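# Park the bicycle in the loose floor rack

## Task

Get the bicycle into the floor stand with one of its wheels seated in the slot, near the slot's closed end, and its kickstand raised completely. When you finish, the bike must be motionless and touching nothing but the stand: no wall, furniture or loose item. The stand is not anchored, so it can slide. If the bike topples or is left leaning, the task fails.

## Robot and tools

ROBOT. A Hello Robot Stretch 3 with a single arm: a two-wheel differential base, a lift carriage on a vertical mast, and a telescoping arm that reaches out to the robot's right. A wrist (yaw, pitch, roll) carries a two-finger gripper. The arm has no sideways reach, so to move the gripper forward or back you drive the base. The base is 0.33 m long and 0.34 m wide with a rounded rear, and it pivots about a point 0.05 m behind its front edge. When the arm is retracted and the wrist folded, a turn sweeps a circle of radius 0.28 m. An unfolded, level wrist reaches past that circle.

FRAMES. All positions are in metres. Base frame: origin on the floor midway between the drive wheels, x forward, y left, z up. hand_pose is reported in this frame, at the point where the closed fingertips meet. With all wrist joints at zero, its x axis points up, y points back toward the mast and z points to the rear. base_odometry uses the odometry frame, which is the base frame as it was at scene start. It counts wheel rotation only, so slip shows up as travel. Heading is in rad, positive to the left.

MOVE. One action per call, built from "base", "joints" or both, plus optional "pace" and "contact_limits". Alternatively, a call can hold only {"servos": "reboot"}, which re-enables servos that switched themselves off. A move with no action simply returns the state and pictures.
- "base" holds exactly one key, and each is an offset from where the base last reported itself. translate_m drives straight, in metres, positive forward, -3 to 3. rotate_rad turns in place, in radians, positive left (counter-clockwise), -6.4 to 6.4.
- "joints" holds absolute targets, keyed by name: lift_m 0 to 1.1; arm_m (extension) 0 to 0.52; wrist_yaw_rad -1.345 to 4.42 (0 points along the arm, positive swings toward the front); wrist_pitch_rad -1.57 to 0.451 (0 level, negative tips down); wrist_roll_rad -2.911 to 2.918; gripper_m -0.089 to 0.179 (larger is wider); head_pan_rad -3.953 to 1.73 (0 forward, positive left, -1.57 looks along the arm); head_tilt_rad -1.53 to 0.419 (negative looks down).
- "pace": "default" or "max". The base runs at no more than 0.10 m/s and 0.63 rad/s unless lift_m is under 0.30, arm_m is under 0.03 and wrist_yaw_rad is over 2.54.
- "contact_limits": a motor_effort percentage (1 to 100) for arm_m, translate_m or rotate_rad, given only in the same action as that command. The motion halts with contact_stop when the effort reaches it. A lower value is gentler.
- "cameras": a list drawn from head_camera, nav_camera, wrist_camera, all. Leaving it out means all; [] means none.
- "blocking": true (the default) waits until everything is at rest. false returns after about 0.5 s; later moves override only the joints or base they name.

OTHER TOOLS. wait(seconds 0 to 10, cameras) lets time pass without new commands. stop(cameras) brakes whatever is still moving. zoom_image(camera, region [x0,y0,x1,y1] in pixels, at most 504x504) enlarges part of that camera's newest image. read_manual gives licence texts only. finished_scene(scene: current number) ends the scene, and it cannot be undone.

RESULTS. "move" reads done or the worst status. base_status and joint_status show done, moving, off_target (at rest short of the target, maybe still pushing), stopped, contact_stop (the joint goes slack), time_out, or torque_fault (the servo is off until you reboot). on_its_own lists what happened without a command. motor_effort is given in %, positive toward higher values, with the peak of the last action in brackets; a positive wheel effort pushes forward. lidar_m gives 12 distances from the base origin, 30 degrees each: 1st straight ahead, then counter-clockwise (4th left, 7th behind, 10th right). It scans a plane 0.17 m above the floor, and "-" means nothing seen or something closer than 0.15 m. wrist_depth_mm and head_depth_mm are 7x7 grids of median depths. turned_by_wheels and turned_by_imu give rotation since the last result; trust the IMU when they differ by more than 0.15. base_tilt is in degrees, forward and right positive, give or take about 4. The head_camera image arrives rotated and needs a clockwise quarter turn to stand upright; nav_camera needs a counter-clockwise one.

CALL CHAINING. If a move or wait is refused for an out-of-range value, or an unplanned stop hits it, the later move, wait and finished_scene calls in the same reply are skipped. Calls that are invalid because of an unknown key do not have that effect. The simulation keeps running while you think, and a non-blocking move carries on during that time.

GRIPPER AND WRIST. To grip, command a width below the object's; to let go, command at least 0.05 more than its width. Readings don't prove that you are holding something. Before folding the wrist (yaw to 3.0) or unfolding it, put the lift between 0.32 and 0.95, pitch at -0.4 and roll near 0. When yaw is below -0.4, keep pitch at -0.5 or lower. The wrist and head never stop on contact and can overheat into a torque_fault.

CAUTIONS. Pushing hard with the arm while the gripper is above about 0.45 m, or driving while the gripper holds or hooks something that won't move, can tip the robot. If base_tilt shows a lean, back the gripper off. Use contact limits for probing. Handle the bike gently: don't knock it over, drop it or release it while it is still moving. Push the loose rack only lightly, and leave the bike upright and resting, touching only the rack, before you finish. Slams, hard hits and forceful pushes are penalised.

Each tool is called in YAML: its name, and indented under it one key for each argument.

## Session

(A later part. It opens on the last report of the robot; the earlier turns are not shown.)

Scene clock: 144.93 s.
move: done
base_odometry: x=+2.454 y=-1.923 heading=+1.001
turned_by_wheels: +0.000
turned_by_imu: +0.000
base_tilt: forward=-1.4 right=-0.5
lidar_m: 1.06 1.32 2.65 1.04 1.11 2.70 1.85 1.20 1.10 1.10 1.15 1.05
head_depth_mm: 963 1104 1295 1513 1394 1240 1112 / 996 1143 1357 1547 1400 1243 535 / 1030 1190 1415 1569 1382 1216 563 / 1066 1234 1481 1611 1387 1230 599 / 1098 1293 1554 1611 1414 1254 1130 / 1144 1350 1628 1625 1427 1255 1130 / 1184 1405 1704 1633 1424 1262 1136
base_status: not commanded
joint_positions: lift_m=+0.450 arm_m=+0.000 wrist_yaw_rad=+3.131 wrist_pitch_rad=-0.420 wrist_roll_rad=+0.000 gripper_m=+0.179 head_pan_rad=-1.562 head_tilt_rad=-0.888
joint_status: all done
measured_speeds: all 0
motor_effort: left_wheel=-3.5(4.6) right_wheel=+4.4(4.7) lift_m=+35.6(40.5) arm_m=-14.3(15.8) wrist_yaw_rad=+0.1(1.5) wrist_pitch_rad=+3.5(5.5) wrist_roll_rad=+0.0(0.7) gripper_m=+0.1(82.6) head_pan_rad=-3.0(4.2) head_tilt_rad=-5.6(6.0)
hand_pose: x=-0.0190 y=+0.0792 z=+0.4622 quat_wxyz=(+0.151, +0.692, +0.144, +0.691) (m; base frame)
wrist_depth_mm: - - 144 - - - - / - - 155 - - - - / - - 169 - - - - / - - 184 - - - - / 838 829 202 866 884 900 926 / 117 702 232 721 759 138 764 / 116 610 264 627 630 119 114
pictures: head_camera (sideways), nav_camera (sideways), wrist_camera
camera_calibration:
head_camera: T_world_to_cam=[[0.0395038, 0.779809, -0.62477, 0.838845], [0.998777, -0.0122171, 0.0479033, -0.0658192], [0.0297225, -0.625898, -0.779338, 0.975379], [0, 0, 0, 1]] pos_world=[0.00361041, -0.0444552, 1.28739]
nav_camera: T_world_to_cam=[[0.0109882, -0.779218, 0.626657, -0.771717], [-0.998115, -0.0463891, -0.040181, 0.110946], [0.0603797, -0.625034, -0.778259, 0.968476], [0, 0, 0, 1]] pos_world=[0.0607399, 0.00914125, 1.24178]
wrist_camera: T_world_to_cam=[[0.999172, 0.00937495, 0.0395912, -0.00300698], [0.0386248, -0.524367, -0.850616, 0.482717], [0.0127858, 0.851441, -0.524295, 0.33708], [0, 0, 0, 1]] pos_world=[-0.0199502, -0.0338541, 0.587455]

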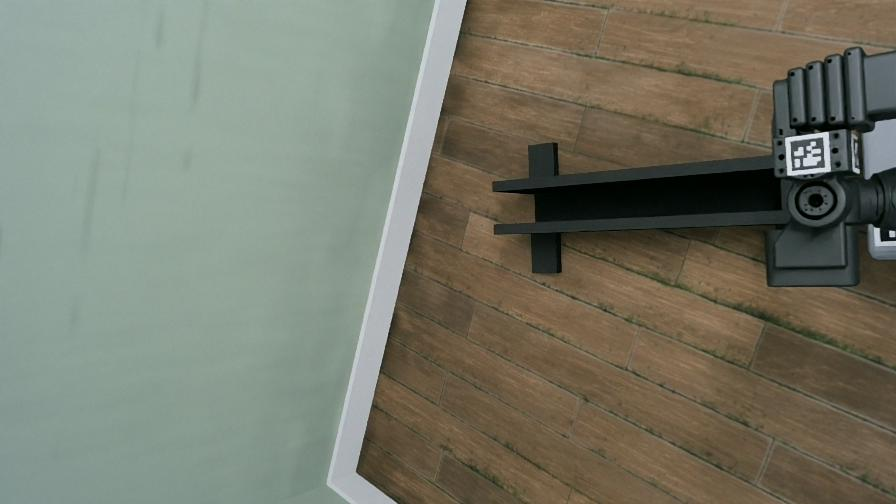

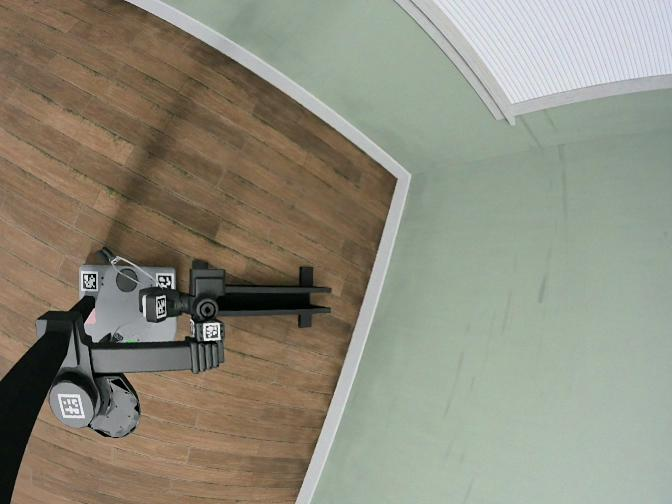

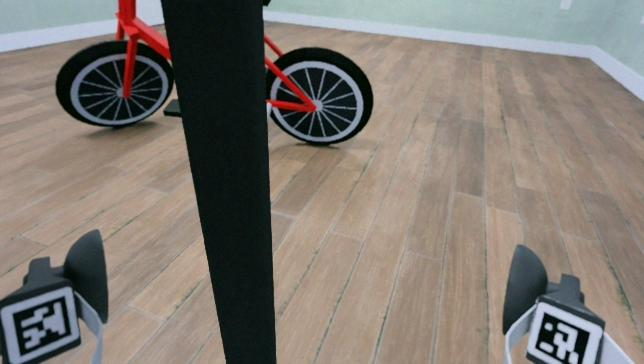

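move:
  joints: {"wrist_yaw_rad": 0, "arm_m": 0.36}
  base: {"translate_m": -0.02}
  cameras: []

move:
  joints: {"wrist_pitch_rad": -1.57, "lift_m": 0.38}

Scene clock: 157.47 s.
move: done
base_odometry: x=+2.443 y=-1.940 heading=+1.000
turned_by_wheels: +0.000
turned_by_imu: +0.000
base_tilt: forward=-1.4 right=-0.5
lidar_m: 1.08 1.34 2.69 1.04 1.09 2.68 1.85 1.19 1.09 1.10 1.17 1.07
head_depth_mm: 959 1101 1288 1507 1395 1239 1116 / 986 1135 1337 1533 1345 604 546 / 1022 1185 1399 784 1275 1229 1106 / 1060 1231 1470 1546 1375 1237 1122 / 1090 1281 1543 1584 1415 1257 1128 / 1133 1334 1629 1617 1423 1260 1134 / 1175 1391 1708 1627 1425 1265 1136
base_status: done
joint_positions: lift_m=+0.450 arm_m=+0.360 wrist_yaw_rad=+0.002 wrist_pitch_rad=-0.420 wrist_roll_rad=+0.000 gripper_m=+0.179 head_pan_rad=-1.562 head_tilt_rad=-0.889
joint_status: all done
measured_speeds: all 0
motor_effort: left_wheel=-3.8(8.1) right_wheel=-1.3(4.0) lift_m=+31.2(36.1) arm_m=+16.5(24.6) wrist_yaw_rad=-1.8(4.8) wrist_pitch_rad=+3.8(4.0) wrist_roll_rad=-0.3(0.5) gripper_m=+0.7(1.1) head_pan_rad=-3.8(4.8) head_tilt_rad=-5.4(5.9)
hand_pose: x=-0.0211 y=-0.7291 z=+0.4623 quat_wxyz=(+0.692, +0.148, -0.691, -0.147) (m; base frame)
wrist_depth_mm: 705 622 552 503 457 420 389 / 754 690 608 539 491 447 409 / 835 759 667 590 527 476 438 / - 827 731 638 569 517 463 / 808 827 792 698 618 548 494 / 117 704 712 711 669 136 518 / 116 610 623 627 638 119 113
pictures: none
No camera images: "cameras" was empty.

Scene clock: 158.93 s.
move: done
base_odometry: x=+2.443 y=-1.940 heading=+1.000
turned_by_wheels: +0.000
turned_by_imu: +0.000
base_tilt: forward=-1.3 right=-0.5
lidar_m: 1.08 1.34 2.70 1.04 1.09 2.68 1.84 1.19 1.09 1.10 1.17 1.07
head_depth_mm: 960 1101 1288 1504 1394 1240 1113 / 989 1140 1343 1543 1397 684 600 / 1021 1183 1402 1567 860 1213 1106 / 1051 1230 1467 1613 1331 1231 1124 / 1093 1275 1542 1617 1415 1259 1128 / 1136 1336 1616 1631 1416 1258 1134 / 1176 1392 1706 1633 1416 1260 1137
base_status: not commanded
joint_positions: lift_m=+0.380 arm_m=+0.360 wrist_yaw_rad=+0.002 wrist_pitch_rad=-1.548 wrist_roll_rad=+0.000 gripper_m=+0.179 head_pan_rad=-1.562 head_tilt_rad=-0.889
joint_status: all done
joint sent to its limit — wrist_pitch_rad, lower limit.
measured_speeds: all 0
motor_effort: left_wheel=-4.0(4.6) right_wheel=-1.1(1.4) lift_m=+17.3(30.2) arm_m=+13.3(16.5) wrist_yaw_rad=-2.7(2.7) wrist_pitch_rad=-1.6(3.4) wrist_roll_rad=-0.3(0.5) gripper_m=-0.1(1.1) head_pan_rad=-3.3(3.8) head_tilt_rad=-5.1(5.9)
hand_pose: x=-0.0217 y=-0.4866 z=+0.2620 quat_wxyz=(+0.506, +0.495, -0.505, -0.494) (m; base frame)
wrist_depth_mm: 393 392 393 244 325 401 402 / 397 401 403 - 312 407 407 / 406 408 409 - 362 415 419 / 416 417 417 262 337 425 422 / 418 424 428 383 427 431 432 / 117 432 437 355 435 138 440 / 116 439 424 423 429 119 113
pictures: head_camera (sideways), nav_camera (sideways), wrist_camera
camera_calibration:
head_camera: T_world_to_cam=[[0.0395199, 0.779847, -0.624721, 0.838781], [0.998777, -0.0122411, 0.047902, -0.0658175], [0.029709, -0.62585, -0.779377, 0.975429], [0, 0, 0, 1]] pos_world=[0.00360947, -0.0444542, 1.28738]
nav_camera: T_world_to_cam=[[0.0109722, -0.779257, 0.626608, -0.771653], [-0.998116, -0.0463656, -0.0401833, 0.110949], [0.0603662, -0.624987, -0.778298, 0.968527], [0, 0, 0, 1]] pos_world=[0.06074, 0.00914385, 1.24178]
wrist_camera: T_world_to_cam=[[-0.998978, -0.0452011, -0.000210309, -0.0465032], [-0.0449525, 0.992974, 0.10946, 0.50078], [-0.00473888, 0.109358, -0.993991, 0.475461], [0, 0, 0, 1]] pos_world=[-0.0216912, -0.551358, 0.417779]

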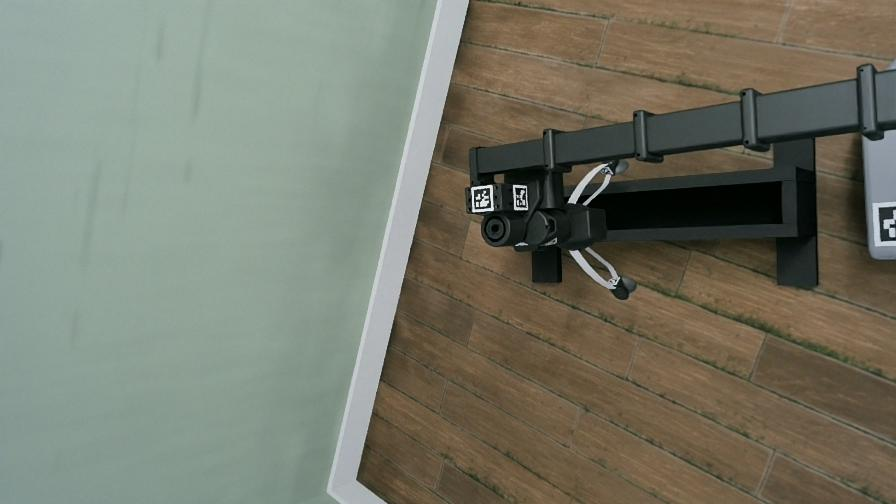

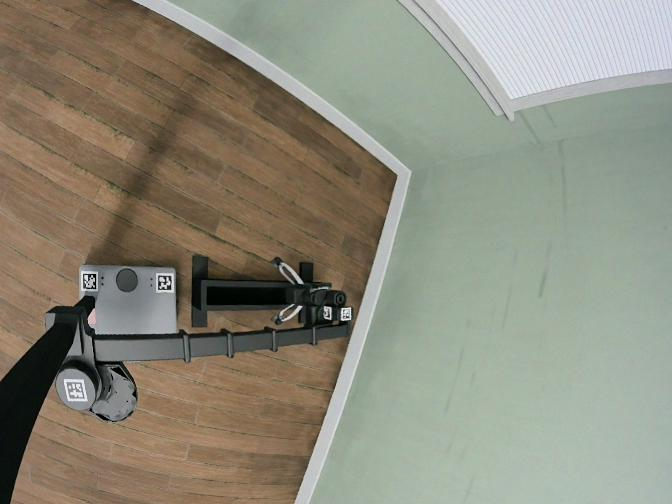

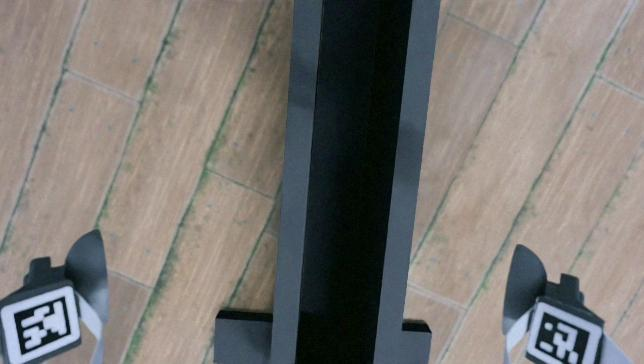

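move:
  joints: {"wrist_yaw_rad": -0.035, "arm_m": 0.418}
  base: {"translate_m": -0.027}
  cameras: ["wrist_camera"]

Scene clock: 178.40 s.
move: done
base_odometry: x=+2.428 y=-1.962 heading=+1.000
turned_by_wheels: +0.000
turned_by_imu: +0.000
base_tilt: forward=-1.3 right=-0.4
lidar_m: 1.11 1.37 2.77 1.03 1.08 2.65 1.83 1.18 1.08 1.09 1.20 1.10
head_depth_mm: 948 1091 1278 1498 1389 1234 1119 / 982 1133 1334 1537 1382 695 602 / 1015 1175 1385 880 1076 1222 1108 / 1047 1217 1454 1586 1335 1236 1113 / 1084 1269 1527 1611 1411 1254 1125 / 1121 1323 1611 1625 1416 1258 1131 / 1166 1380 1683 1625 1428 1266 1136
base_status: done
joint_positions: lift_m=+0.380 arm_m=+0.418 wrist_yaw_rad=-0.033 wrist_pitch_rad=-1.549 wrist_roll_rad=+0.000 gripper_m=+0.179 head_pan_rad=-1.562 head_tilt_rad=-0.889
joint_status: all done
measured_speeds: all 0
motor_effort: left_wheel=-4.2(8.7) right_wheel=-1.4(4.6) lift_m=+17.5(18.0) arm_m=+15.5(20.8) wrist_yaw_rad=-1.3(4.8) wrist_pitch_rad=-1.2(1.4) wrist_roll_rad=+0.0(0.3) gripper_m=+0.7(1.1) head_pan_rad=-2.9(4.2) head_tilt_rad=-4.8(5.6)
hand_pose: x=-0.0210 y=-0.5443 z=+0.2620 quat_wxyz=(+0.497, +0.486, -0.513, -0.503) (m; base frame)
wrist_depth_mm: 390 390 393 - 393 399 401 / 399 402 398 281 403 410 411 / 406 406 409 358 415 413 418 / 411 416 416 333 419 424 424 / 420 425 426 313 431 432 433 / 117 433 435 295 439 138 444 / 116 444 440 287 450 119 114
pictures: wrist_camera
camera_calibration:
wrist_camera: T_world_to_cam=[[-0.999944, -0.0105664, -0.000253862, -0.0296251], [-0.0105298, 0.993825, 0.110457, 0.559067], [-0.000914835, 0.110453, -0.993881, 0.48244], [0, 0, 0, 1]] pos_world=[-0.0232952, -0.609215, 0.417728]

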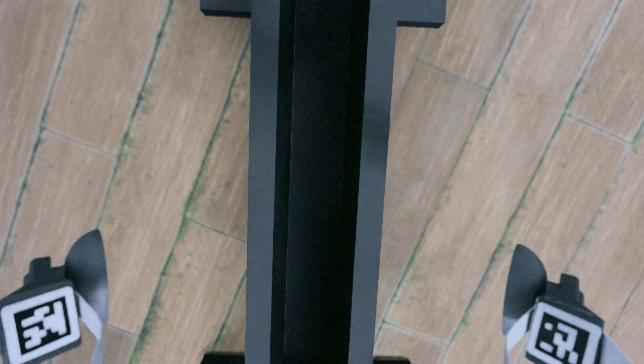

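move:
  joints: {"lift_m": 0.215}

move:
  joints: {"gripper_m": 0.06}

Scene clock: 183.90 s.
move: done
base_odometry: x=+2.428 y=-1.962 heading=+1.000
turned_by_wheels: +0.000
turned_by_imu: +0.000
base_tilt: forward=-1.4 right=-0.4
lidar_m: 1.10 1.37 2.77 1.04 1.09 2.65 1.83 1.18 1.08 1.08 1.20 1.10
head_depth_mm: 949 1086 1276 1502 1391 1239 1117 / 976 1129 1331 1537 1394 1225 939 / 1011 1172 1388 1568 985 1189 1026 / 1047 1220 1456 1603 1258 1238 1112 / 1086 1271 1532 1616 1409 1260 1130 / 1121 1320 1605 1619 1426 1258 1134 / 1164 1381 1699 1627 1425 1261 1141
base_status: not commanded
joint_positions: lift_m=+0.215 arm_m=+0.418 wrist_yaw_rad=-0.033 wrist_pitch_rad=-1.550 wrist_roll_rad=+0.000 gripper_m=+0.179 head_pan_rad=-1.562 head_tilt_rad=-0.889
joint_status: all done
measured_speeds: all 0
motor_effort: left_wheel=-4.0(4.6) right_wheel=-1.2(1.6) lift_m=+17.6(23.5) arm_m=+13.9(15.6) wrist_yaw_rad=-2.4(3.0) wrist_pitch_rad=-1.2(1.4) wrist_roll_rad=-0.3(0.5) gripper_m=+0.2(1.5) head_pan_rad=-3.2(4.0) head_tilt_rad=-5.3(5.9)
hand_pose: x=-0.0210 y=-0.5443 z=+0.0970 quat_wxyz=(+0.497, +0.486, -0.513, -0.503) (m; base frame)
wrist_depth_mm: 237 88 130 - 127 89 243 / 242 89 115 - 144 91 248 / 246 91 139 - 138 93 253 / 251 93 122 - 117 95 259 / 255 95 125 - 115 144 265 / 117 97 153 - 112 134 269 / 116 99 133 - 110 116 113
pictures: head_camera (sideways), nav_camera (sideways), wrist_camera
camera_calibration:
head_camera: T_world_to_cam=[[0.0395227, 0.779847, -0.624721, 0.838781], [0.998777, -0.0122447, 0.047902, -0.0658175], [0.0297067, -0.62585, -0.779377, 0.975429], [0, 0, 0, 1]] pos_world=[0.0036093, -0.0444542, 1.28738]
nav_camera: T_world_to_cam=[[0.0109694, -0.779257, 0.626608, -0.771653], [-0.998116, -0.0463619, -0.0401833, 0.110949], [0.0603639, -0.624987, -0.778298, 0.968527], [0, 0, 0, 1]] pos_world=[0.0607401, 0.00914365, 1.24178]
wrist_camera: T_world_to_cam=[[-0.999944, -0.0105663, -0.000255384, -0.0296664], [-0.0105298, 0.993821, 0.110491, 0.577277], [-0.000913674, 0.110488, -0.993877, 0.318473], [0, 0, 0, 1]] pos_world=[-0.0232951, -0.609211, 0.252731]

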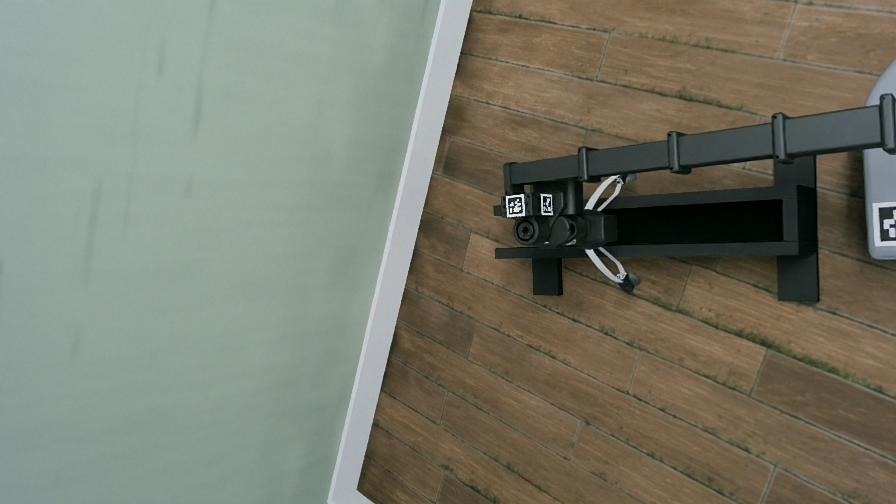

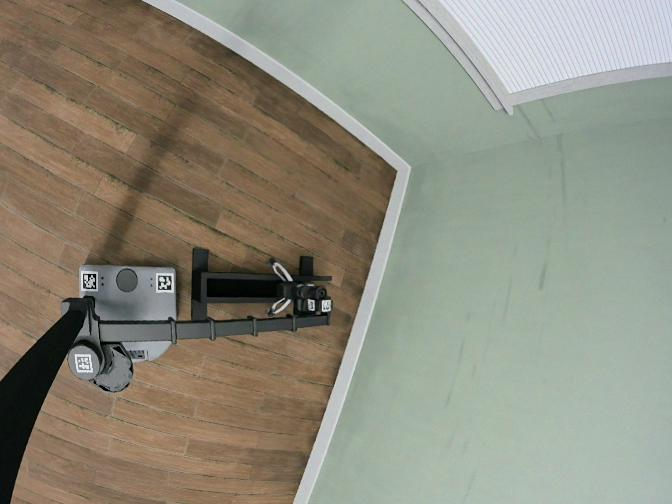

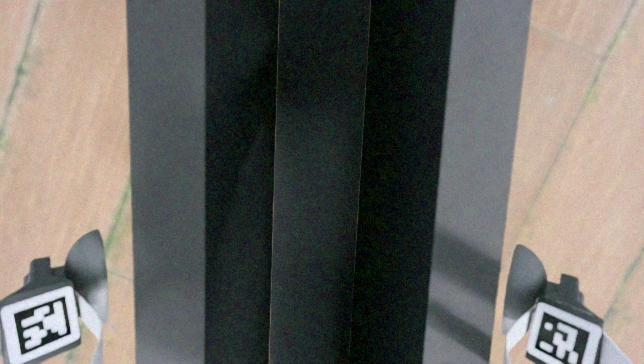

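Scene clock: 185.63 s.
move: done
base_odometry: x=+2.428 y=-1.962 heading=+1.000
turned_by_wheels: +0.000
turned_by_imu: +0.000
base_tilt: forward=-1.4 right=-0.4
lidar_m: 1.10 1.37 2.77 1.03 1.09 2.65 1.84 1.18 1.08 1.09 1.20 1.10
head_depth_mm: 948 1086 1273 1495 1389 1241 1117 / 979 1129 1331 1535 1398 1229 940 / 1012 1171 1386 1569 984 1189 1028 / 1047 1214 1454 1611 1231 1233 1109 / 1081 1272 1530 1614 1411 1261 1126 / 1122 1323 1607 1618 1412 1259 1132 / 1164 1380 1698 1629 1425 1271 1135
base_status: not commanded
joint_positions: lift_m=+0.215 arm_m=+0.418 wrist_yaw_rad=-0.033 wrist_pitch_rad=-1.551 wrist_roll_rad=+0.000 gripper_m=+0.062 head_pan_rad=-1.562 head_tilt_rad=-0.889
joint_status: all done
measured_speeds: all 0
motor_effort: left_wheel=-4.8(5.2) right_wheel=+6.5(6.7) lift_m=+15.8(17.6) arm_m=+14.0(15.0) wrist_yaw_rad=-1.3(2.8) wrist_pitch_rad=-0.8(1.3) wrist_roll_rad=-0.2(0.7) gripper_m=-33.7(99.3) head_pan_rad=-3.5(3.9) head_tilt_rad=-4.7(5.7)
hand_pose: x=-0.0210 y=-0.5439 z=+0.0971 quat_wxyz=(+0.497, +0.487, -0.512, -0.504) (m; base frame)
wrist_depth_mm: 237 88 118 - 122 90 244 / 242 90 120 - 138 92 249 / 247 92 145 - 134 94 253 / 253 93 148 - 114 96 259 / 256 95 129 - 112 261 265 / 120 98 158 - 109 114 269 / 110 100 135 - 107 113 273
pictures: head_camera (sideways), nav_camera (sideways), wrist_camera
camera_calibration:
head_camera: T_world_to_cam=[[0.0395247, 0.779863, -0.624701, 0.838755], [0.998777, -0.0122487, 0.0479014, -0.0658168], [0.0297048, -0.62583, -0.779394, 0.975451], [0, 0, 0, 1]] pos_world=[0.00360918, -0.0444538, 1.28738]
nav_camera: T_world_to_cam=[[0.0109674, -0.779274, 0.626588, -0.771627], [-0.998116, -0.0463581, -0.0401843, 0.11095], [0.060362, -0.624967, -0.778314, 0.968548], [0, 0, 0, 1]] pos_world=[0.0607401, 0.00914506, 1.24178]
wrist_camera: T_world_to_cam=[[-0.999944, -0.0105694, -0.000330411, -0.0296414], [-0.0105397, 0.993628, 0.112212, 0.57656], [-0.000857702, 0.112209, -0.993684, 0.319375], [0, 0, 0, 1]] pos_world=[-0.023289, -0.609037, 0.252651]

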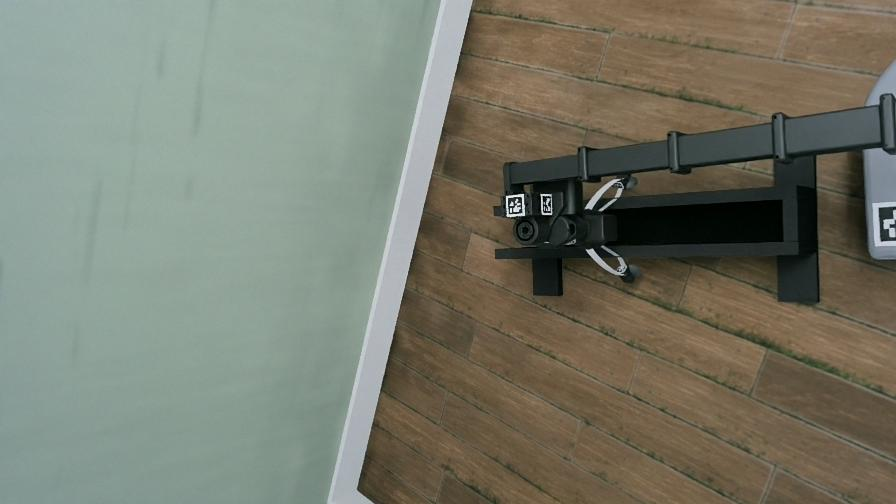

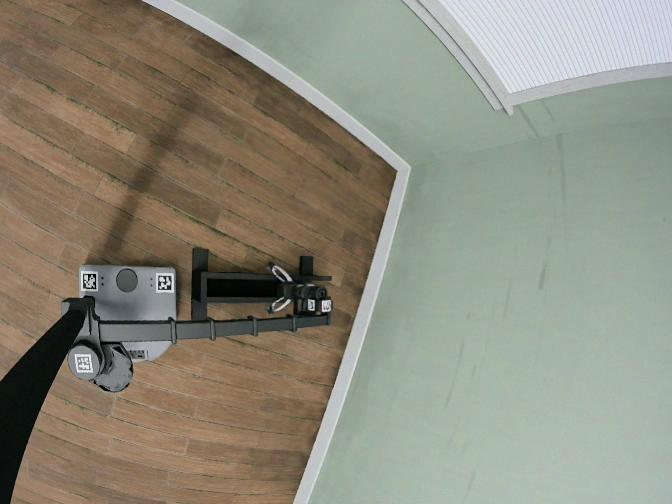

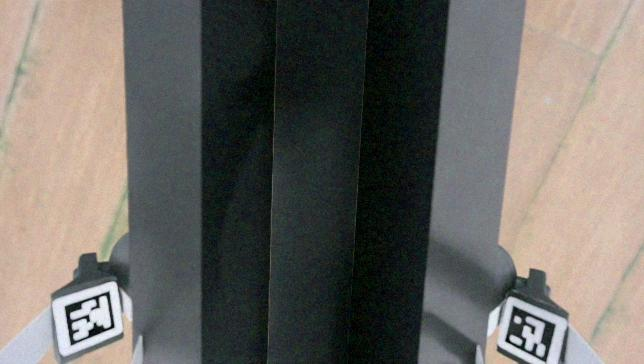

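move:
  joints: {"gripper_m": 0.02}
  cameras: []

move:
  joints: {"lift_m": 0.255}

Scene clock: 189.23 s.
move: done
base_odometry: x=+2.428 y=-1.962 heading=+1.000
turned_by_wheels: +0.000
turned_by_imu: +0.000
base_tilt: forward=-1.3 right=-0.5
lidar_m: 1.11 1.37 2.76 1.04 1.09 2.65 1.83 1.18 1.08 1.09 1.20 1.10
head_depth_mm: 950 1088 1276 1497 1390 1240 1115 / 981 1133 1337 1528 1396 1227 939 / 1016 1171 1385 1570 984 1189 1027 / 1048 1220 1459 1604 1227 1227 1109 / 1082 1265 1526 1615 1412 1256 1126 / 1122 1329 1608 1620 1414 1260 1130 / 1163 1378 1697 1637 1426 1260 1131
base_status: not commanded
joint_positions: lift_m=+0.215 arm_m=+0.418 wrist_yaw_rad=-0.033 wrist_pitch_rad=-1.551 wrist_roll_rad=+0.000 gripper_m=+0.022 head_pan_rad=-1.562 head_tilt_rad=-0.889
joint_status: all done
measured_speeds: all 0
motor_effort: left_wheel=-4.6(5.0) right_wheel=+6.5(6.8) lift_m=+13.0(14.2) arm_m=+12.7(13.2) wrist_yaw_rad=-2.1(2.8) wrist_pitch_rad=-0.8(1.0) wrist_roll_rad=-0.2(0.4) gripper_m=-46.1(99.2) head_pan_rad=-3.2(3.9) head_tilt_rad=-5.3(5.6)
hand_pose: x=-0.0210 y=-0.5438 z=+0.0971 quat_wxyz=(+0.497, +0.487, -0.512, -0.504) (m; base frame)
wrist_depth_mm: 238 88 118 - 122 90 244 / 242 - 120 - 138 92 248 / 246 92 145 - 134 94 255 / 251 93 149 - 114 256 259 / 258 95 128 - 111 262 265 / 120 98 157 - 109 100 269 / 110 100 135 - 107 112 275
pictures: none
No camera images: "cameras" was empty.

Scene clock: 190.47 s.
move: done
base_odometry: x=+2.428 y=-1.962 heading=+1.000
turned_by_wheels: +0.000
turned_by_imu: +0.001
base_tilt: forward=-1.3 right=-0.4
lidar_m: 1.11 1.37 2.77 1.04 1.08 2.65 1.83 1.18 1.08 1.09 1.20 1.10
head_depth_mm: 954 1090 1281 1494 1382 1237 1112 / 983 1131 1333 1531 1401 1224 736 / 1014 1177 1396 1566 973 1192 1109 / 1047 1217 1455 1596 1298 1231 1108 / 1087 1270 1537 1612 1404 1256 1129 / 1123 1322 1620 1619 1412 1260 1131 / 1164 1381 1710 1622 1420 1260 1139
base_status: not commanded
joint_positions: lift_m=+0.255 arm_m=+0.418 wrist_yaw_rad=-0.034 wrist_pitch_rad=-1.544 wrist_roll_rad=+0.000 gripper_m=+0.028 head_pan_rad=-1.563 head_tilt_rad=-0.892
joint_status: all done
measured_speeds: all 0
on_its_own: gripper_m is held at +0.027, not at your +0.020, by its stall guard, which is not easing now
motor_effort: left_wheel=-0.9(4.8) right_wheel=+0.6(6.6) lift_m=+41.3(43.2) arm_m=+11.7(13.1) wrist_yaw_rad=-1.1(3.4) wrist_pitch_rad=-2.2(2.6) wrist_roll_rad=-0.4(0.6) gripper_m=-15.5(46.6) head_pan_rad=-3.4(4.0) head_tilt_rad=-3.6(5.7)
hand_pose: x=-0.0210 y=-0.5457 z=+0.1369 quat_wxyz=(+0.498, +0.485, -0.514, -0.502) (m; base frame)
wrist_depth_mm: 275 274 123 - 125 281 282 / 279 277 125 - 127 285 288 / 285 284 129 - 129 291 292 / 289 289 133 - 132 297 298 / 297 295 134 223 135 305 303 / 300 122 137 279 136 308 309 / 302 116 142 264 139 120 318
pictures: head_camera (sideways), nav_camera (sideways), wrist_camera
camera_calibration:
head_camera: T_world_to_cam=[[0.0400087, 0.781973, -0.622027, 0.835267], [0.99877, -0.0130548, 0.0478291, -0.0657224], [0.0292807, -0.623175, -0.781534, 0.978236], [0, 0, 0, 1]] pos_world=[0.00358019, -0.0444023, 1.28723]
nav_camera: T_world_to_cam=[[0.0104838, -0.781423, 0.623914, -0.76814], [-0.998147, -0.0455786, -0.0403128, 0.111117], [0.0599385, -0.622335, -0.780453, 0.971331], [0, 0, 0, 1]] pos_world=[0.0607443, 0.0093158, 1.24181]
wrist_camera: T_world_to_cam=[[-0.999954, -0.00958799, -0.0000299547, -0.0291984], [-0.0095379, 0.994402, 0.105235, 0.575277], [-0.000979205, 0.10523, -0.994447, 0.355496], [0, 0, 0, 1]] pos_world=[-0.023362, -0.609745, 0.292982]

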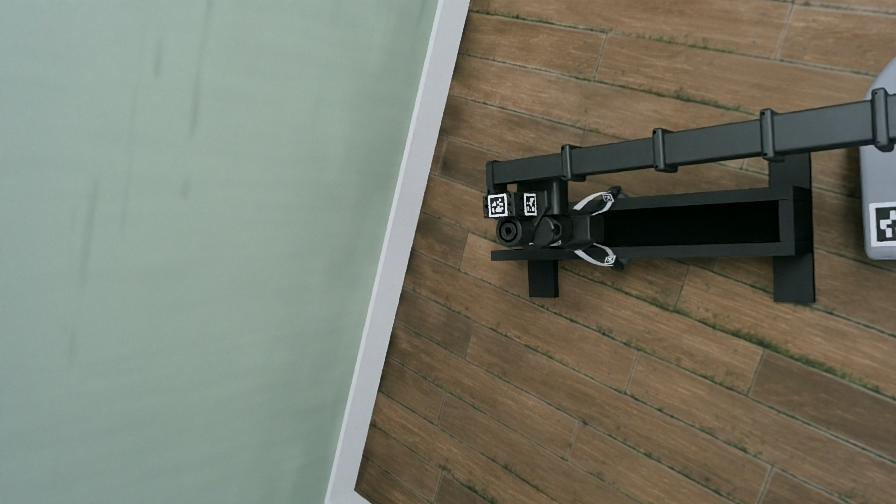

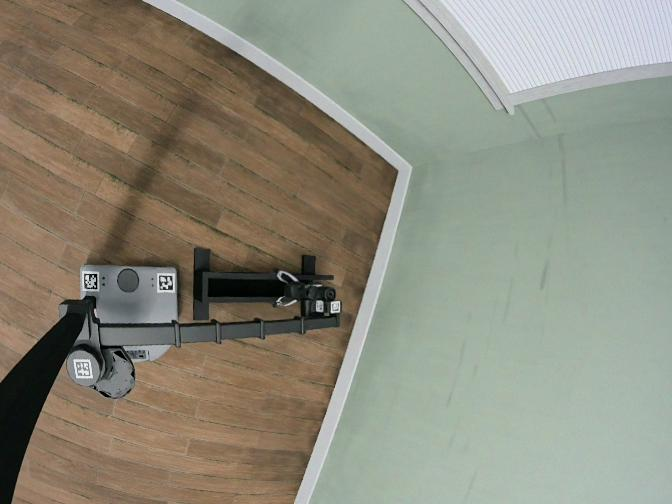

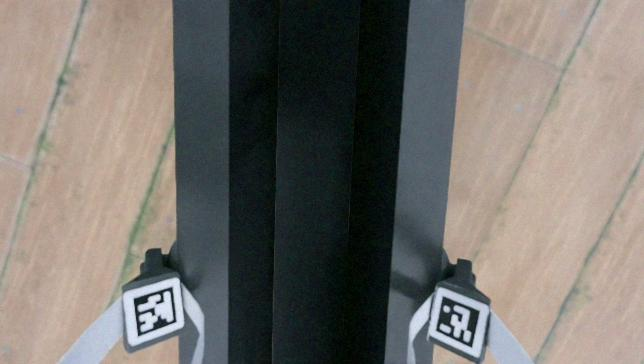

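move:
  joints: {"gripper_m": 0.179}
  cameras: []

move:
  joints: {"lift_m": 0.42}
  cameras: []

move:
  joints: {"arm_m": 0.1, "head_tilt_rad": -0.8}
  base: {"translate_m": 0.45}

move:
  base: {"rotate_rad": -1.6}

Scene clock: 253.30 s.
move: done
base_odometry: x=+2.428 y=-1.962 heading=+1.000
turned_by_wheels: +0.000
turned_by_imu: +0.000
base_tilt: forward=-1.3 right=-0.5
lidar_m: 1.11 1.37 2.76 1.03 1.09 2.65 1.83 1.18 1.08 1.09 1.20 1.10
head_depth_mm: 951 1091 1283 1501 1388 1236 1117 / 981 1130 1336 1527 1394 1222 735 / 1014 1172 1397 1564 972 1187 1102 / 1047 1223 1466 1601 1300 1234 1109 / 1086 1270 1536 1611 1406 1248 1129 / 1123 1324 1609 1616 1411 1261 1133 / 1166 1382 1702 1619 1420 1261 1136
base_status: not commanded
joint_positions: lift_m=+0.255 arm_m=+0.418 wrist_yaw_rad=-0.034 wrist_pitch_rad=-1.549 wrist_roll_rad=+0.000 gripper_m=+0.179 head_pan_rad=-1.563 head_tilt_rad=-0.892
joint_status: all done
measured_speeds: all 0
motor_effort: left_wheel=-0.2(1.1) right_wheel=+0.6(1.0) lift_m=+32.0(35.9) arm_m=+6.6(9.4) wrist_yaw_rad=-1.4(2.4) wrist_pitch_rad=-1.3(2.4) wrist_roll_rad=-0.1(0.4) gripper_m=+1.1(83.9) head_pan_rad=-3.0(3.7) head_tilt_rad=-3.4(4.2)
hand_pose: x=-0.0210 y=-0.5446 z=+0.1370 quat_wxyz=(+0.497, +0.486, -0.513, -0.503) (m; base frame)
wrist_depth_mm: 276 276 145 - 133 280 282 / 279 280 129 - 131 285 286 / 286 285 132 - 133 292 292 / 290 292 134 - 136 299 299 / 295 298 136 294 138 302 305 / 117 303 139 280 141 139 311 / 116 310 142 207 144 120 114
pictures: none
No camera images: "cameras" was empty.

Scene clock: 255.63 s.
move: done
base_odometry: x=+2.428 y=-1.962 heading=+1.000
turned_by_wheels: +0.000
turned_by_imu: +0.000
base_tilt: forward=-1.3 right=-0.4
lidar_m: 1.11 1.37 2.76 1.03 1.08 2.65 1.82 1.18 1.08 1.09 1.20 1.10
head_depth_mm: 951 1094 1282 1498 1390 1238 1117 / 982 1127 1334 1522 1366 632 566 / 1012 1173 1401 842 1247 1222 1106 / 1046 1216 1455 1569 1357 1229 1115 / 1085 1268 1533 1608 1405 1256 1130 / 1125 1326 1604 1617 1417 1252 1129 / 1169 1387 1715 1626 1423 1263 1136
base_status: not commanded
joint_positions: lift_m=+0.420 arm_m=+0.418 wrist_yaw_rad=-0.034 wrist_pitch_rad=-1.549 wrist_roll_rad=+0.000 gripper_m=+0.179 head_pan_rad=-1.563 head_tilt_rad=-0.892
joint_status: all done
measured_speeds: all 0
motor_effort: left_wheel=-0.5(1.2) right_wheel=+0.8(0.9) lift_m=+35.5(41.2) arm_m=+5.1(7.1) wrist_yaw_rad=-0.6(2.5) wrist_pitch_rad=-0.9(1.5) wrist_roll_rad=-0.3(0.5) gripper_m=+0.2(1.2) head_pan_rad=-3.0(3.7) head_tilt_rad=-3.4(4.3)
hand_pose: x=-0.0210 y=-0.5444 z=+0.3020 quat_wxyz=(+0.497, +0.486, -0.513, -0.503) (m; base frame)
wrist_depth_mm: 429 430 430 370 433 437 437 / 434 436 439 348 443 445 449 / 449 447 450 328 451 455 455 / 453 457 456 311 459 462 461 / 460 460 465 307 469 470 472 / 117 471 475 315 481 138 486 / 116 479 481 319 488 119 114
pictures: none
No camera images: "cameras" was empty.

Scene clock: 261.23 s.
move: done
base_odometry: x=+2.671 y=-1.584 heading=+1.000
turned_by_wheels: +0.000
turned_by_imu: +0.002
base_tilt: forward=-1.3 right=-0.5
lidar_m: 0.69 0.85 1.72 1.07 1.08 1.58 2.10 1.35 1.24 1.15 0.74 0.68
head_depth_mm: 1063 1204 1391 1592 1409 1258 1142 / 1098 1250 1435 1634 1466 1284 585 / 1134 1292 1508 1675 1470 1292 622 / 1173 1346 1567 1737 1482 1291 1110 / 1213 1399 1604 1707 1492 1304 1156 / 1166 1255 1356 1490 1462 1298 1149 / 983 1024 1131 1211 1313 1285 1163
base_status: done
joint_positions: lift_m=+0.420 arm_m=+0.100 wrist_yaw_rad=-0.034 wrist_pitch_rad=-1.550 wrist_roll_rad=+0.000 gripper_m=+0.179 head_pan_rad=-1.563 head_tilt_rad=-0.803
joint_status: all done
measured_speeds: all 0
motor_effort: left_wheel=+0.2(7.1) right_wheel=+2.2(6.2) lift_m=+35.0(36.5) arm_m=-15.3(23.8) wrist_yaw_rad=-1.2(2.1) wrist_pitch_rad=-0.8(1.5) wrist_roll_rad=-0.3(0.5) gripper_m=+0.5(1.4) head_pan_rad=-3.0(3.9) head_tilt_rad=+1.6(2.8)
hand_pose: x=-0.0210 y=-0.2261 z=+0.3020 quat_wxyz=(+0.497, +0.486, -0.513, -0.504) (m; base frame)
wrist_depth_mm: 431 431 433 432 438 436 441 / 438 438 438 444 444 447 447 / 445 448 448 452 455 453 438 / 454 454 457 461 461 464 466 / 463 464 465 414 442 472 475 / 117 471 472 315 316 139 482 / 116 483 480 319 321 120 114
pictures: head_camera (sideways), nav_camera (sideways), wrist_camera
camera_calibration:
head_camera: T_world_to_cam=[[0.040484, 0.723819, -0.688801, 0.922274], [0.998735, -0.00873883, 0.0495172, -0.0679254], [0.0298221, -0.689935, -0.723257, 0.90245], [0, 0, 0, 1]] pos_world=[0.00358918, -0.0455212, 1.29133]
nav_camera: T_world_to_cam=[[0.0100071, -0.723102, 0.690669, -0.855121], [-0.998119, -0.0489986, -0.0368377, 0.106597], [0.0604792, -0.689001, -0.722232, 0.895618], [0, 0, 0, 1]] pos_world=[0.0607878, 0.00396564, 1.24138]
wrist_camera: T_world_to_cam=[[-0.999954, -0.00958743, -0.000285425, -0.0260016], [-0.00955978, 0.993763, 0.111103, 0.238255], [-0.000781545, 0.1111, -0.993809, 0.487195], [0, 0, 0, 1]] pos_world=[-0.023342, -0.291146, 0.4577]

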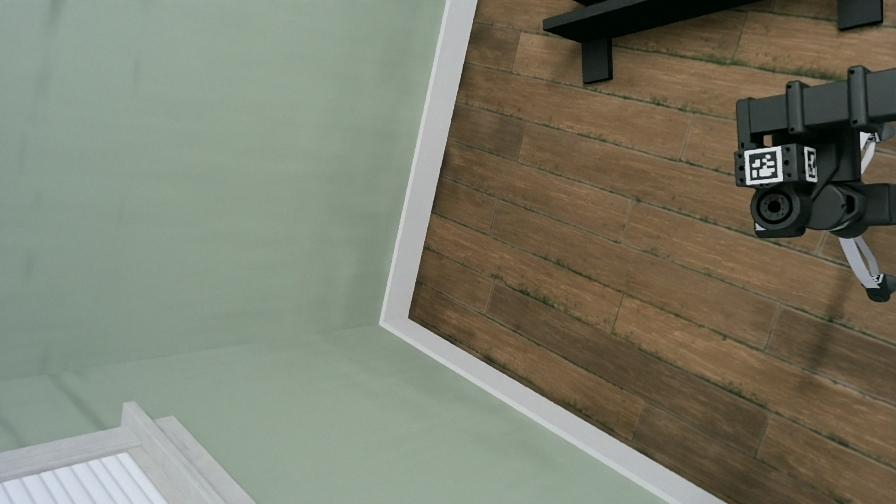

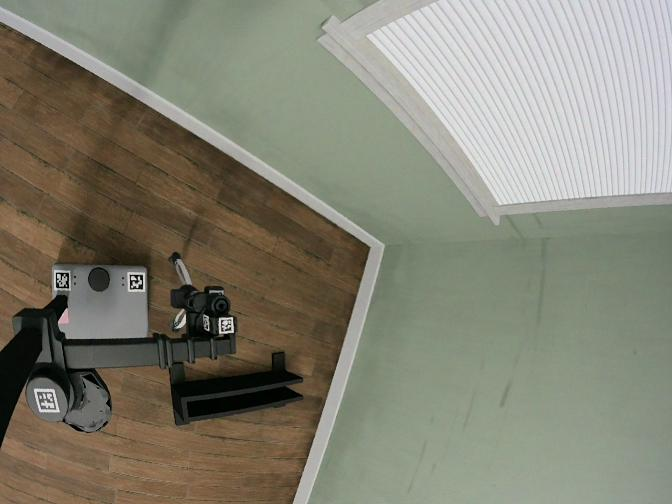

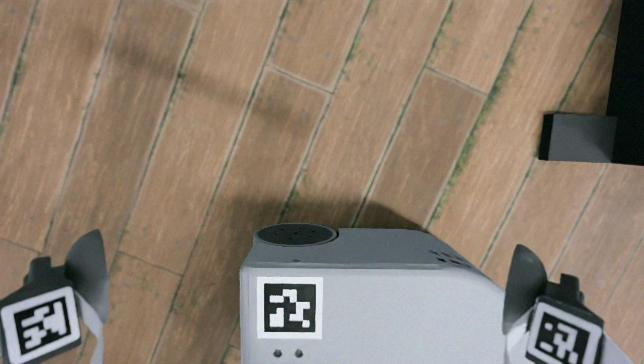

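Scene clock: 264.87 s.
move: done
base_odometry: x=+2.671 y=-1.584 heading=-0.599
turned_by_wheels: -1.600
turned_by_imu: -1.571
base_tilt: forward=-1.3 right=-0.4
lidar_m: 1.18 0.75 0.68 0.68 0.84 1.65 1.07 1.07 1.58 2.15 1.37 1.24
head_depth_mm: 2642 2574 2061 1702 1463 1278 1133 / 2738 2596 2074 1711 1471 1281 585 / 2839 2601 2071 1726 1477 1291 621 / 2917 2615 2075 1734 1479 1291 1114 / 2697 2652 2107 1742 1492 1301 1154 / 2237 2385 2108 1758 1495 1287 1118 / 1884 1986 2027 1765 1503 1310 1125
base_status: done
joint_positions: lift_m=+0.420 arm_m=+0.100 wrist_yaw_rad=-0.034 wrist_pitch_rad=-1.550 wrist_roll_rad=+0.000 gripper_m=+0.179 head_pan_rad=-1.563 head_tilt_rad=-0.803
joint_status: not commanded
measured_speeds: all 0
motor_effort: left_wheel=+3.9(10.0) right_wheel=-4.8(7.6) lift_m=+34.0(35.2) arm_m=-13.9(16.2) wrist_yaw_rad=-1.1(2.4) wrist_pitch_rad=-1.1(1.3) wrist_roll_rad=-0.3(0.4) gripper_m=+0.3(1.5) head_pan_rad=-2.9(3.7) head_tilt_rad=+1.7(2.3)
hand_pose: x=-0.0210 y=-0.2261 z=+0.3020 quat_wxyz=(+0.497, +0.486, -0.513, -0.504) (m; base frame)
wrist_depth_mm: 412 430 433 432 435 437 437 / 417 437 440 445 444 445 448 / 445 447 450 452 454 454 456 / 448 453 455 460 462 462 469 / 458 464 463 412 440 471 475 / 117 478 473 313 315 139 485 / 116 484 478 319 322 120 113
pictures: head_camera (sideways), nav_camera (sideways), wrist_camera
camera_calibration:
head_camera: T_world_to_cam=[[0.0404845, 0.723799, -0.688822, 0.9223], [0.998735, -0.0087379, 0.0495176, -0.067926], [0.029822, -0.689955, -0.723237, 0.902424], [0, 0, 0, 1]] pos_world=[0.00358916, -0.0455215, 1.29133]
nav_camera: T_world_to_cam=[[0.0100066, -0.723082, 0.69069, -0.855147], [-0.998119, -0.0489991, -0.0368365, 0.106596], [0.060479, -0.689022, -0.722213, 0.895592], [0, 0, 0, 1]] pos_world=[0.0607878, 0.0039639, 1.24138]
wrist_camera: T_world_to_cam=[[-0.999954, -0.00958707, -0.000285438, -0.0260015], [-0.00955943, 0.993763, 0.111103, 0.238253], [-0.000781494, 0.111101, -0.993809, 0.487194], [0, 0, 0, 1]] pos_world=[-0.023342, -0.291144, 0.4577]

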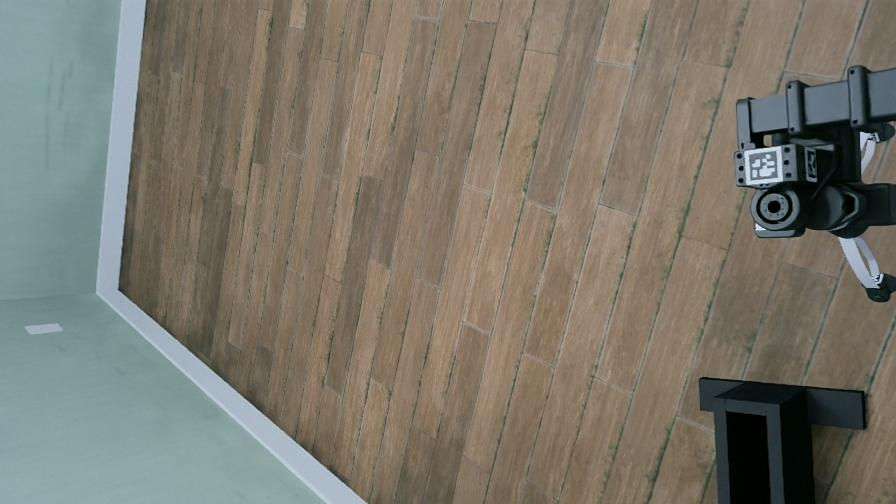

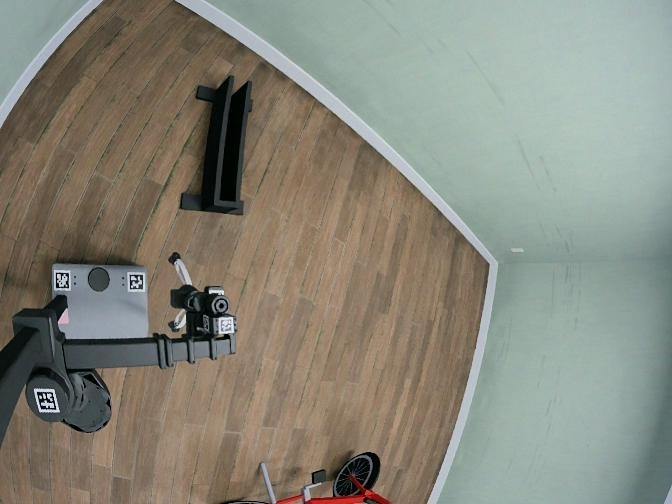

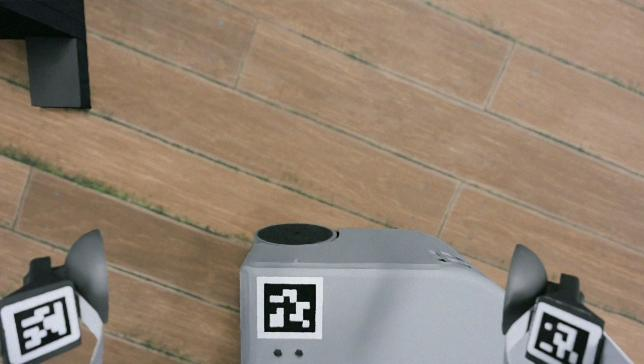

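move:
  base: {"rotate_rad": 0.1}
  joints: {"head_tilt_rad": -1.0, "head_pan_rad": -1.2}
  cameras: ["head_camera"]

Scene clock: 273.93 s.
move: done
base_odometry: x=+2.671 y=-1.584 heading=-0.500
turned_by_wheels: +0.100
turned_by_imu: +0.098
base_tilt: forward=-1.3 right=-0.4
lidar_m: 1.04 0.72 0.68 0.70 0.91 2.12 1.07 1.12 1.60 1.90 1.32 1.24
head_depth_mm: 2221 1925 1685 1489 1335 617 558 / 2099 1934 1682 1490 1331 655 955 / 1909 1953 1683 1490 1334 1181 969 / 1712 1881 1692 1499 1321 1219 1097 / 1542 1782 1700 1502 1294 1216 1115 / 1406 1609 1692 1505 1314 1221 1115 / 1294 1461 1622 1492 1338 1226 1118
base_status: done
joint_positions: lift_m=+0.420 arm_m=+0.100 wrist_yaw_rad=-0.034 wrist_pitch_rad=-1.550 wrist_roll_rad=+0.000 gripper_m=+0.179 head_pan_rad=-1.208 head_tilt_rad=-0.987
joint_status: all done
measured_speeds: all 0
motor_effort: left_wheel=-4.0(7.5) right_wheel=+4.6(7.4) lift_m=+33.0(33.5) arm_m=-11.8(13.0) wrist_yaw_rad=-1.7(2.5) wrist_pitch_rad=-0.9(1.2) wrist_roll_rad=-0.1(0.5) gripper_m=+0.7(1.5) head_pan_rad=+3.6(8.2) head_tilt_rad=-5.8(6.5)
hand_pose: x=-0.0210 y=-0.2261 z=+0.3020 quat_wxyz=(+0.497, +0.486, -0.513, -0.504) (m; base frame)
wrist_depth_mm: 428 430 434 434 436 438 441 / 437 439 442 443 442 444 448 / 444 447 449 453 454 458 457 / 454 454 455 459 463 465 464 / 462 464 464 418 442 471 476 / 117 472 468 315 317 139 482 / 116 480 481 321 323 120 114
pictures: head_camera (sideways)
camera_calibration:
head_camera: T_world_to_cam=[[-0.253569, 0.799237, -0.544906, 0.736584], [0.942807, 0.330206, 0.0455988, -0.0624716], [0.216376, -0.502179, -0.837256, 1.04954], [0, 0, 0, 1]] pos_world=[0.0185784, -0.0410205, 1.28295]

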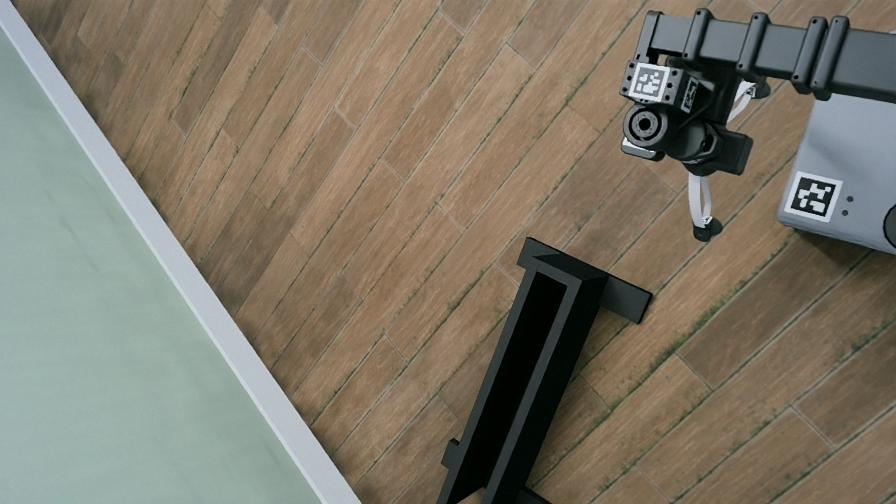

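move:
  base: {"rotate_rad": -0.105}
  joints: {"head_tilt_rad": -0.9, "head_pan_rad": -1.57}
  cameras: []

move:
  base: {"translate_m": 0.585}
  cameras: []

move:
  joints: {"arm_m": 0.32, "wrist_roll_rad": 1.57}

Scene clock: 283.33 s.
move: done
base_odometry: x=+2.671 y=-1.584 heading=-0.604
turned_by_wheels: -0.105
turned_by_imu: -0.103
base_tilt: forward=-1.4 right=-0.5
lidar_m: 1.19 0.75 0.68 0.68 0.84 1.63 1.08 1.07 1.55 2.17 1.37 1.24
head_depth_mm: 2606 2169 1827 1570 1388 1231 1112 / 2691 2174 1834 1580 1389 643 567 / 2712 2189 1831 1587 1395 651 975 / 2731 2195 1839 1596 1399 1231 1108 / 2638 2227 1856 1599 1406 1245 1125 / 2281 2236 1864 1609 1408 1202 1133 / 1926 2067 1879 1606 1414 1198 1132
base_status: done
joint_positions: lift_m=+0.420 arm_m=+0.100 wrist_yaw_rad=-0.034 wrist_pitch_rad=-1.550 wrist_roll_rad=+0.000 gripper_m=+0.179 head_pan_rad=-1.562 head_tilt_rad=-0.902
joint_status: all done
measured_speeds: all 0
motor_effort: left_wheel=+4.5(6.2) right_wheel=-5.0(6.7) lift_m=+31.6(32.6) arm_m=-9.7(11.0) wrist_yaw_rad=-1.4(2.1) wrist_pitch_rad=-0.9(1.1) wrist_roll_rad=-0.3(0.3) gripper_m=+0.2(1.5) head_pan_rad=-3.7(5.5) head_tilt_rad=+1.1(5.8)
hand_pose: x=-0.0210 y=-0.2261 z=+0.3020 quat_wxyz=(+0.497, +0.486, -0.513, -0.504) (m; base frame)
wrist_depth_mm: 413 429 430 436 436 437 442 / 420 441 441 443 445 446 451 / 447 444 446 452 456 455 458 / 456 455 457 461 464 463 467 / 460 463 467 419 444 471 477 / 117 473 472 315 316 139 483 / 116 483 485 320 321 119 113
pictures: none
No camera images: "cameras" was empty.

Scene clock: 290.30 s.
move: done
base_odometry: x=+3.153 y=-1.916 heading=-0.604
turned_by_wheels: +0.000
turned_by_imu: +0.003
base_tilt: forward=-1.3 right=-0.4
lidar_m: 0.70 0.53 0.48 0.48 0.59 1.16 1.64 1.67 3.25 1.21 0.77 0.70
head_depth_mm: 2676 2158 1825 1573 1382 1210 1109 / 2690 2189 1835 1585 1386 641 566 / 2583 2188 1835 1587 1387 653 976 / 2014 2115 1853 1589 1401 1185 1108 / 1567 1720 1781 1599 1403 1188 1121 / 1270 1376 1503 1544 1406 1239 1130 / 1068 1146 1234 1330 1370 1257 1132
base_status: done
joint_positions: lift_m=+0.420 arm_m=+0.100 wrist_yaw_rad=-0.034 wrist_pitch_rad=-1.550 wrist_roll_rad=+0.000 gripper_m=+0.179 head_pan_rad=-1.562 head_tilt_rad=-0.902
joint_status: not commanded
measured_speeds: all 0
motor_effort: left_wheel=+3.8(8.5) right_wheel=+0.9(3.8) lift_m=+30.7(32.6) arm_m=-5.6(10.4) wrist_yaw_rad=-1.9(2.9) wrist_pitch_rad=-1.0(1.4) wrist_roll_rad=-0.1(0.6) gripper_m=+0.0(1.3) head_pan_rad=-3.4(4.2) head_tilt_rad=+1.0(1.8)
hand_pose: x=-0.0210 y=-0.2261 z=+0.3020 quat_wxyz=(+0.497, +0.486, -0.513, -0.504) (m; base frame)
wrist_depth_mm: 426 - - - - - 442 / 435 435 442 442 445 432 449 / 443 447 451 452 449 456 458 / 455 452 457 460 465 466 469 / 464 466 467 417 440 467 476 / 117 472 475 315 316 139 480 / 116 483 484 321 321 120 113
pictures: none
No camera images: "cameras" was empty.

Scene clock: 293.17 s.
move: done
base_odometry: x=+3.153 y=-1.916 heading=-0.604
turned_by_wheels: +0.000
turned_by_imu: +0.000
base_tilt: forward=-1.3 right=-0.4
lidar_m: 0.70 0.53 0.48 0.48 0.59 1.15 1.64 1.67 3.26 1.21 0.77 0.70
head_depth_mm: 2664 2164 1828 1568 1382 1209 1111 / 2676 2184 1835 1587 1363 631 565 / 2596 2197 1836 1588 807 1198 1121 / 2005 2120 1859 1592 1169 1189 1123 / 1553 1727 1778 1593 1401 1194 1130 / 1272 1378 1501 1536 1409 1233 1129 / 1069 1147 1232 1329 1358 1261 1132
base_status: not commanded
joint_positions: lift_m=+0.420 arm_m=+0.320 wrist_yaw_rad=-0.034 wrist_pitch_rad=-1.550 wrist_roll_rad=+1.565 gripper_m=+0.179 head_pan_rad=-1.562 head_tilt_rad=-0.902
joint_status: all done
measured_speeds: all 0
motor_effort: left_wheel=+3.2(4.0) right_wheel=+0.8(0.9) lift_m=+29.9(30.7) arm_m=+16.2(22.9) wrist_yaw_rad=-0.7(2.4) wrist_pitch_rad=-0.9(1.3) wrist_roll_rad=+1.3(2.4) gripper_m=+0.4(1.8) head_pan_rad=-3.7(3.9) head_tilt_rad=+1.4(1.8)
hand_pose: x=-0.0209 y=-0.4458 z=+0.3020 quat_wxyz=(-0.009, -0.010, -0.714, -0.700) (m; base frame)
wrist_depth_mm: 429 430 429 382 434 436 368 / 440 439 438 396 440 444 335 / 448 447 442 408 449 453 330 / 455 456 454 422 462 460 331 / 466 464 469 439 472 467 330 / 117 478 471 463 479 138 483 / 116 488 468 481 487 119 114
pictures: head_camera (sideways), nav_camera (sideways), wrist_camera
camera_calibration:
head_camera: T_world_to_cam=[[0.0393887, 0.78828, -0.614055, 0.824884], [0.998784, -0.0128188, 0.0476115, -0.0654385], [0.0296598, -0.615183, -0.787826, 0.986415], [0, 0, 0, 1]] pos_world=[0.0036109, -0.0442528, 1.28676]
nav_camera: T_world_to_cam=[[0.0111035, -0.787712, 0.615943, -0.757759], [-0.998118, -0.0458875, -0.0406912, 0.111609], [0.060317, -0.614332, -0.786739, 0.979502], [0, 0, 0, 1]] pos_world=[0.0607321, 0.00996512, 1.24189]
wrist_camera: T_world_to_cam=[[-0.0150884, 0.999655, -0.0215031, 0.448913], [0.991486, 0.0177399, 0.128999, 0.036946], [0.129336, -0.0193736, -0.991412, 0.455427], [0, 0, 0, 1]] pos_world=[-0.0887612, -0.44059, 0.456403]

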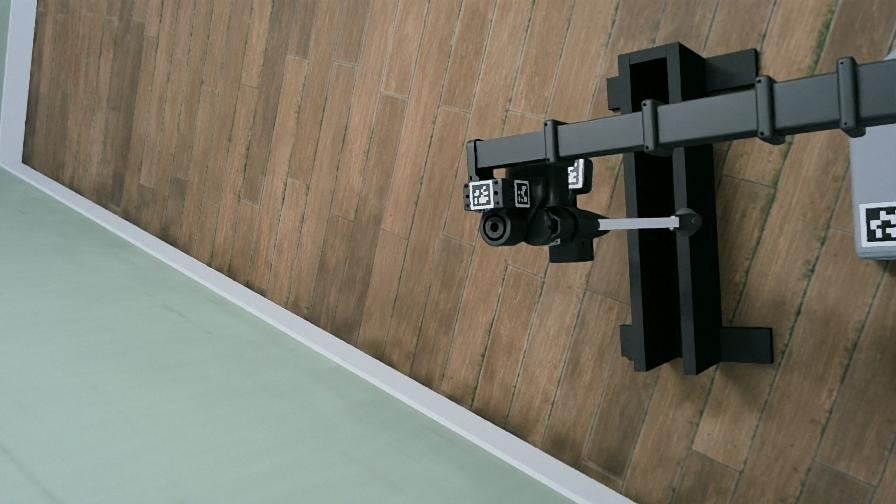

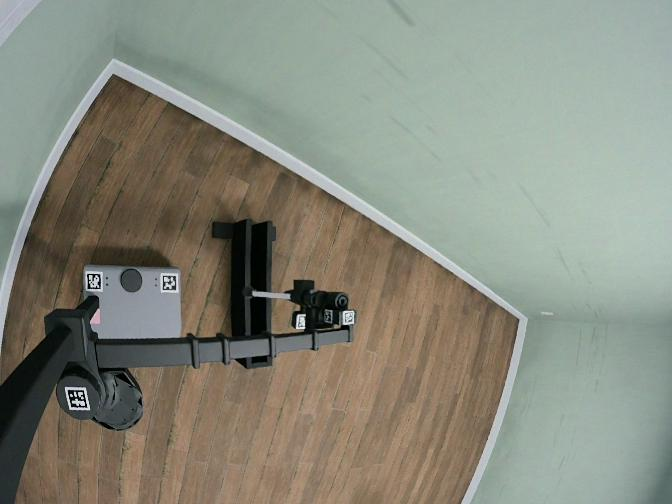

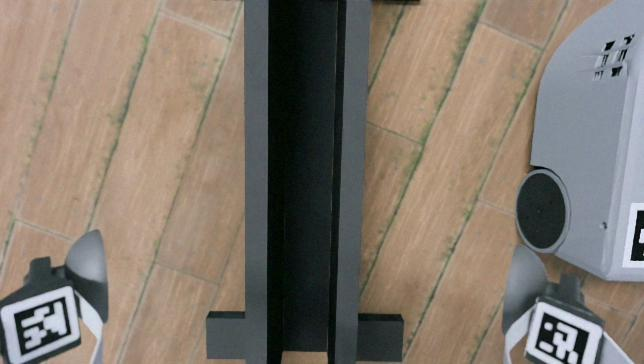

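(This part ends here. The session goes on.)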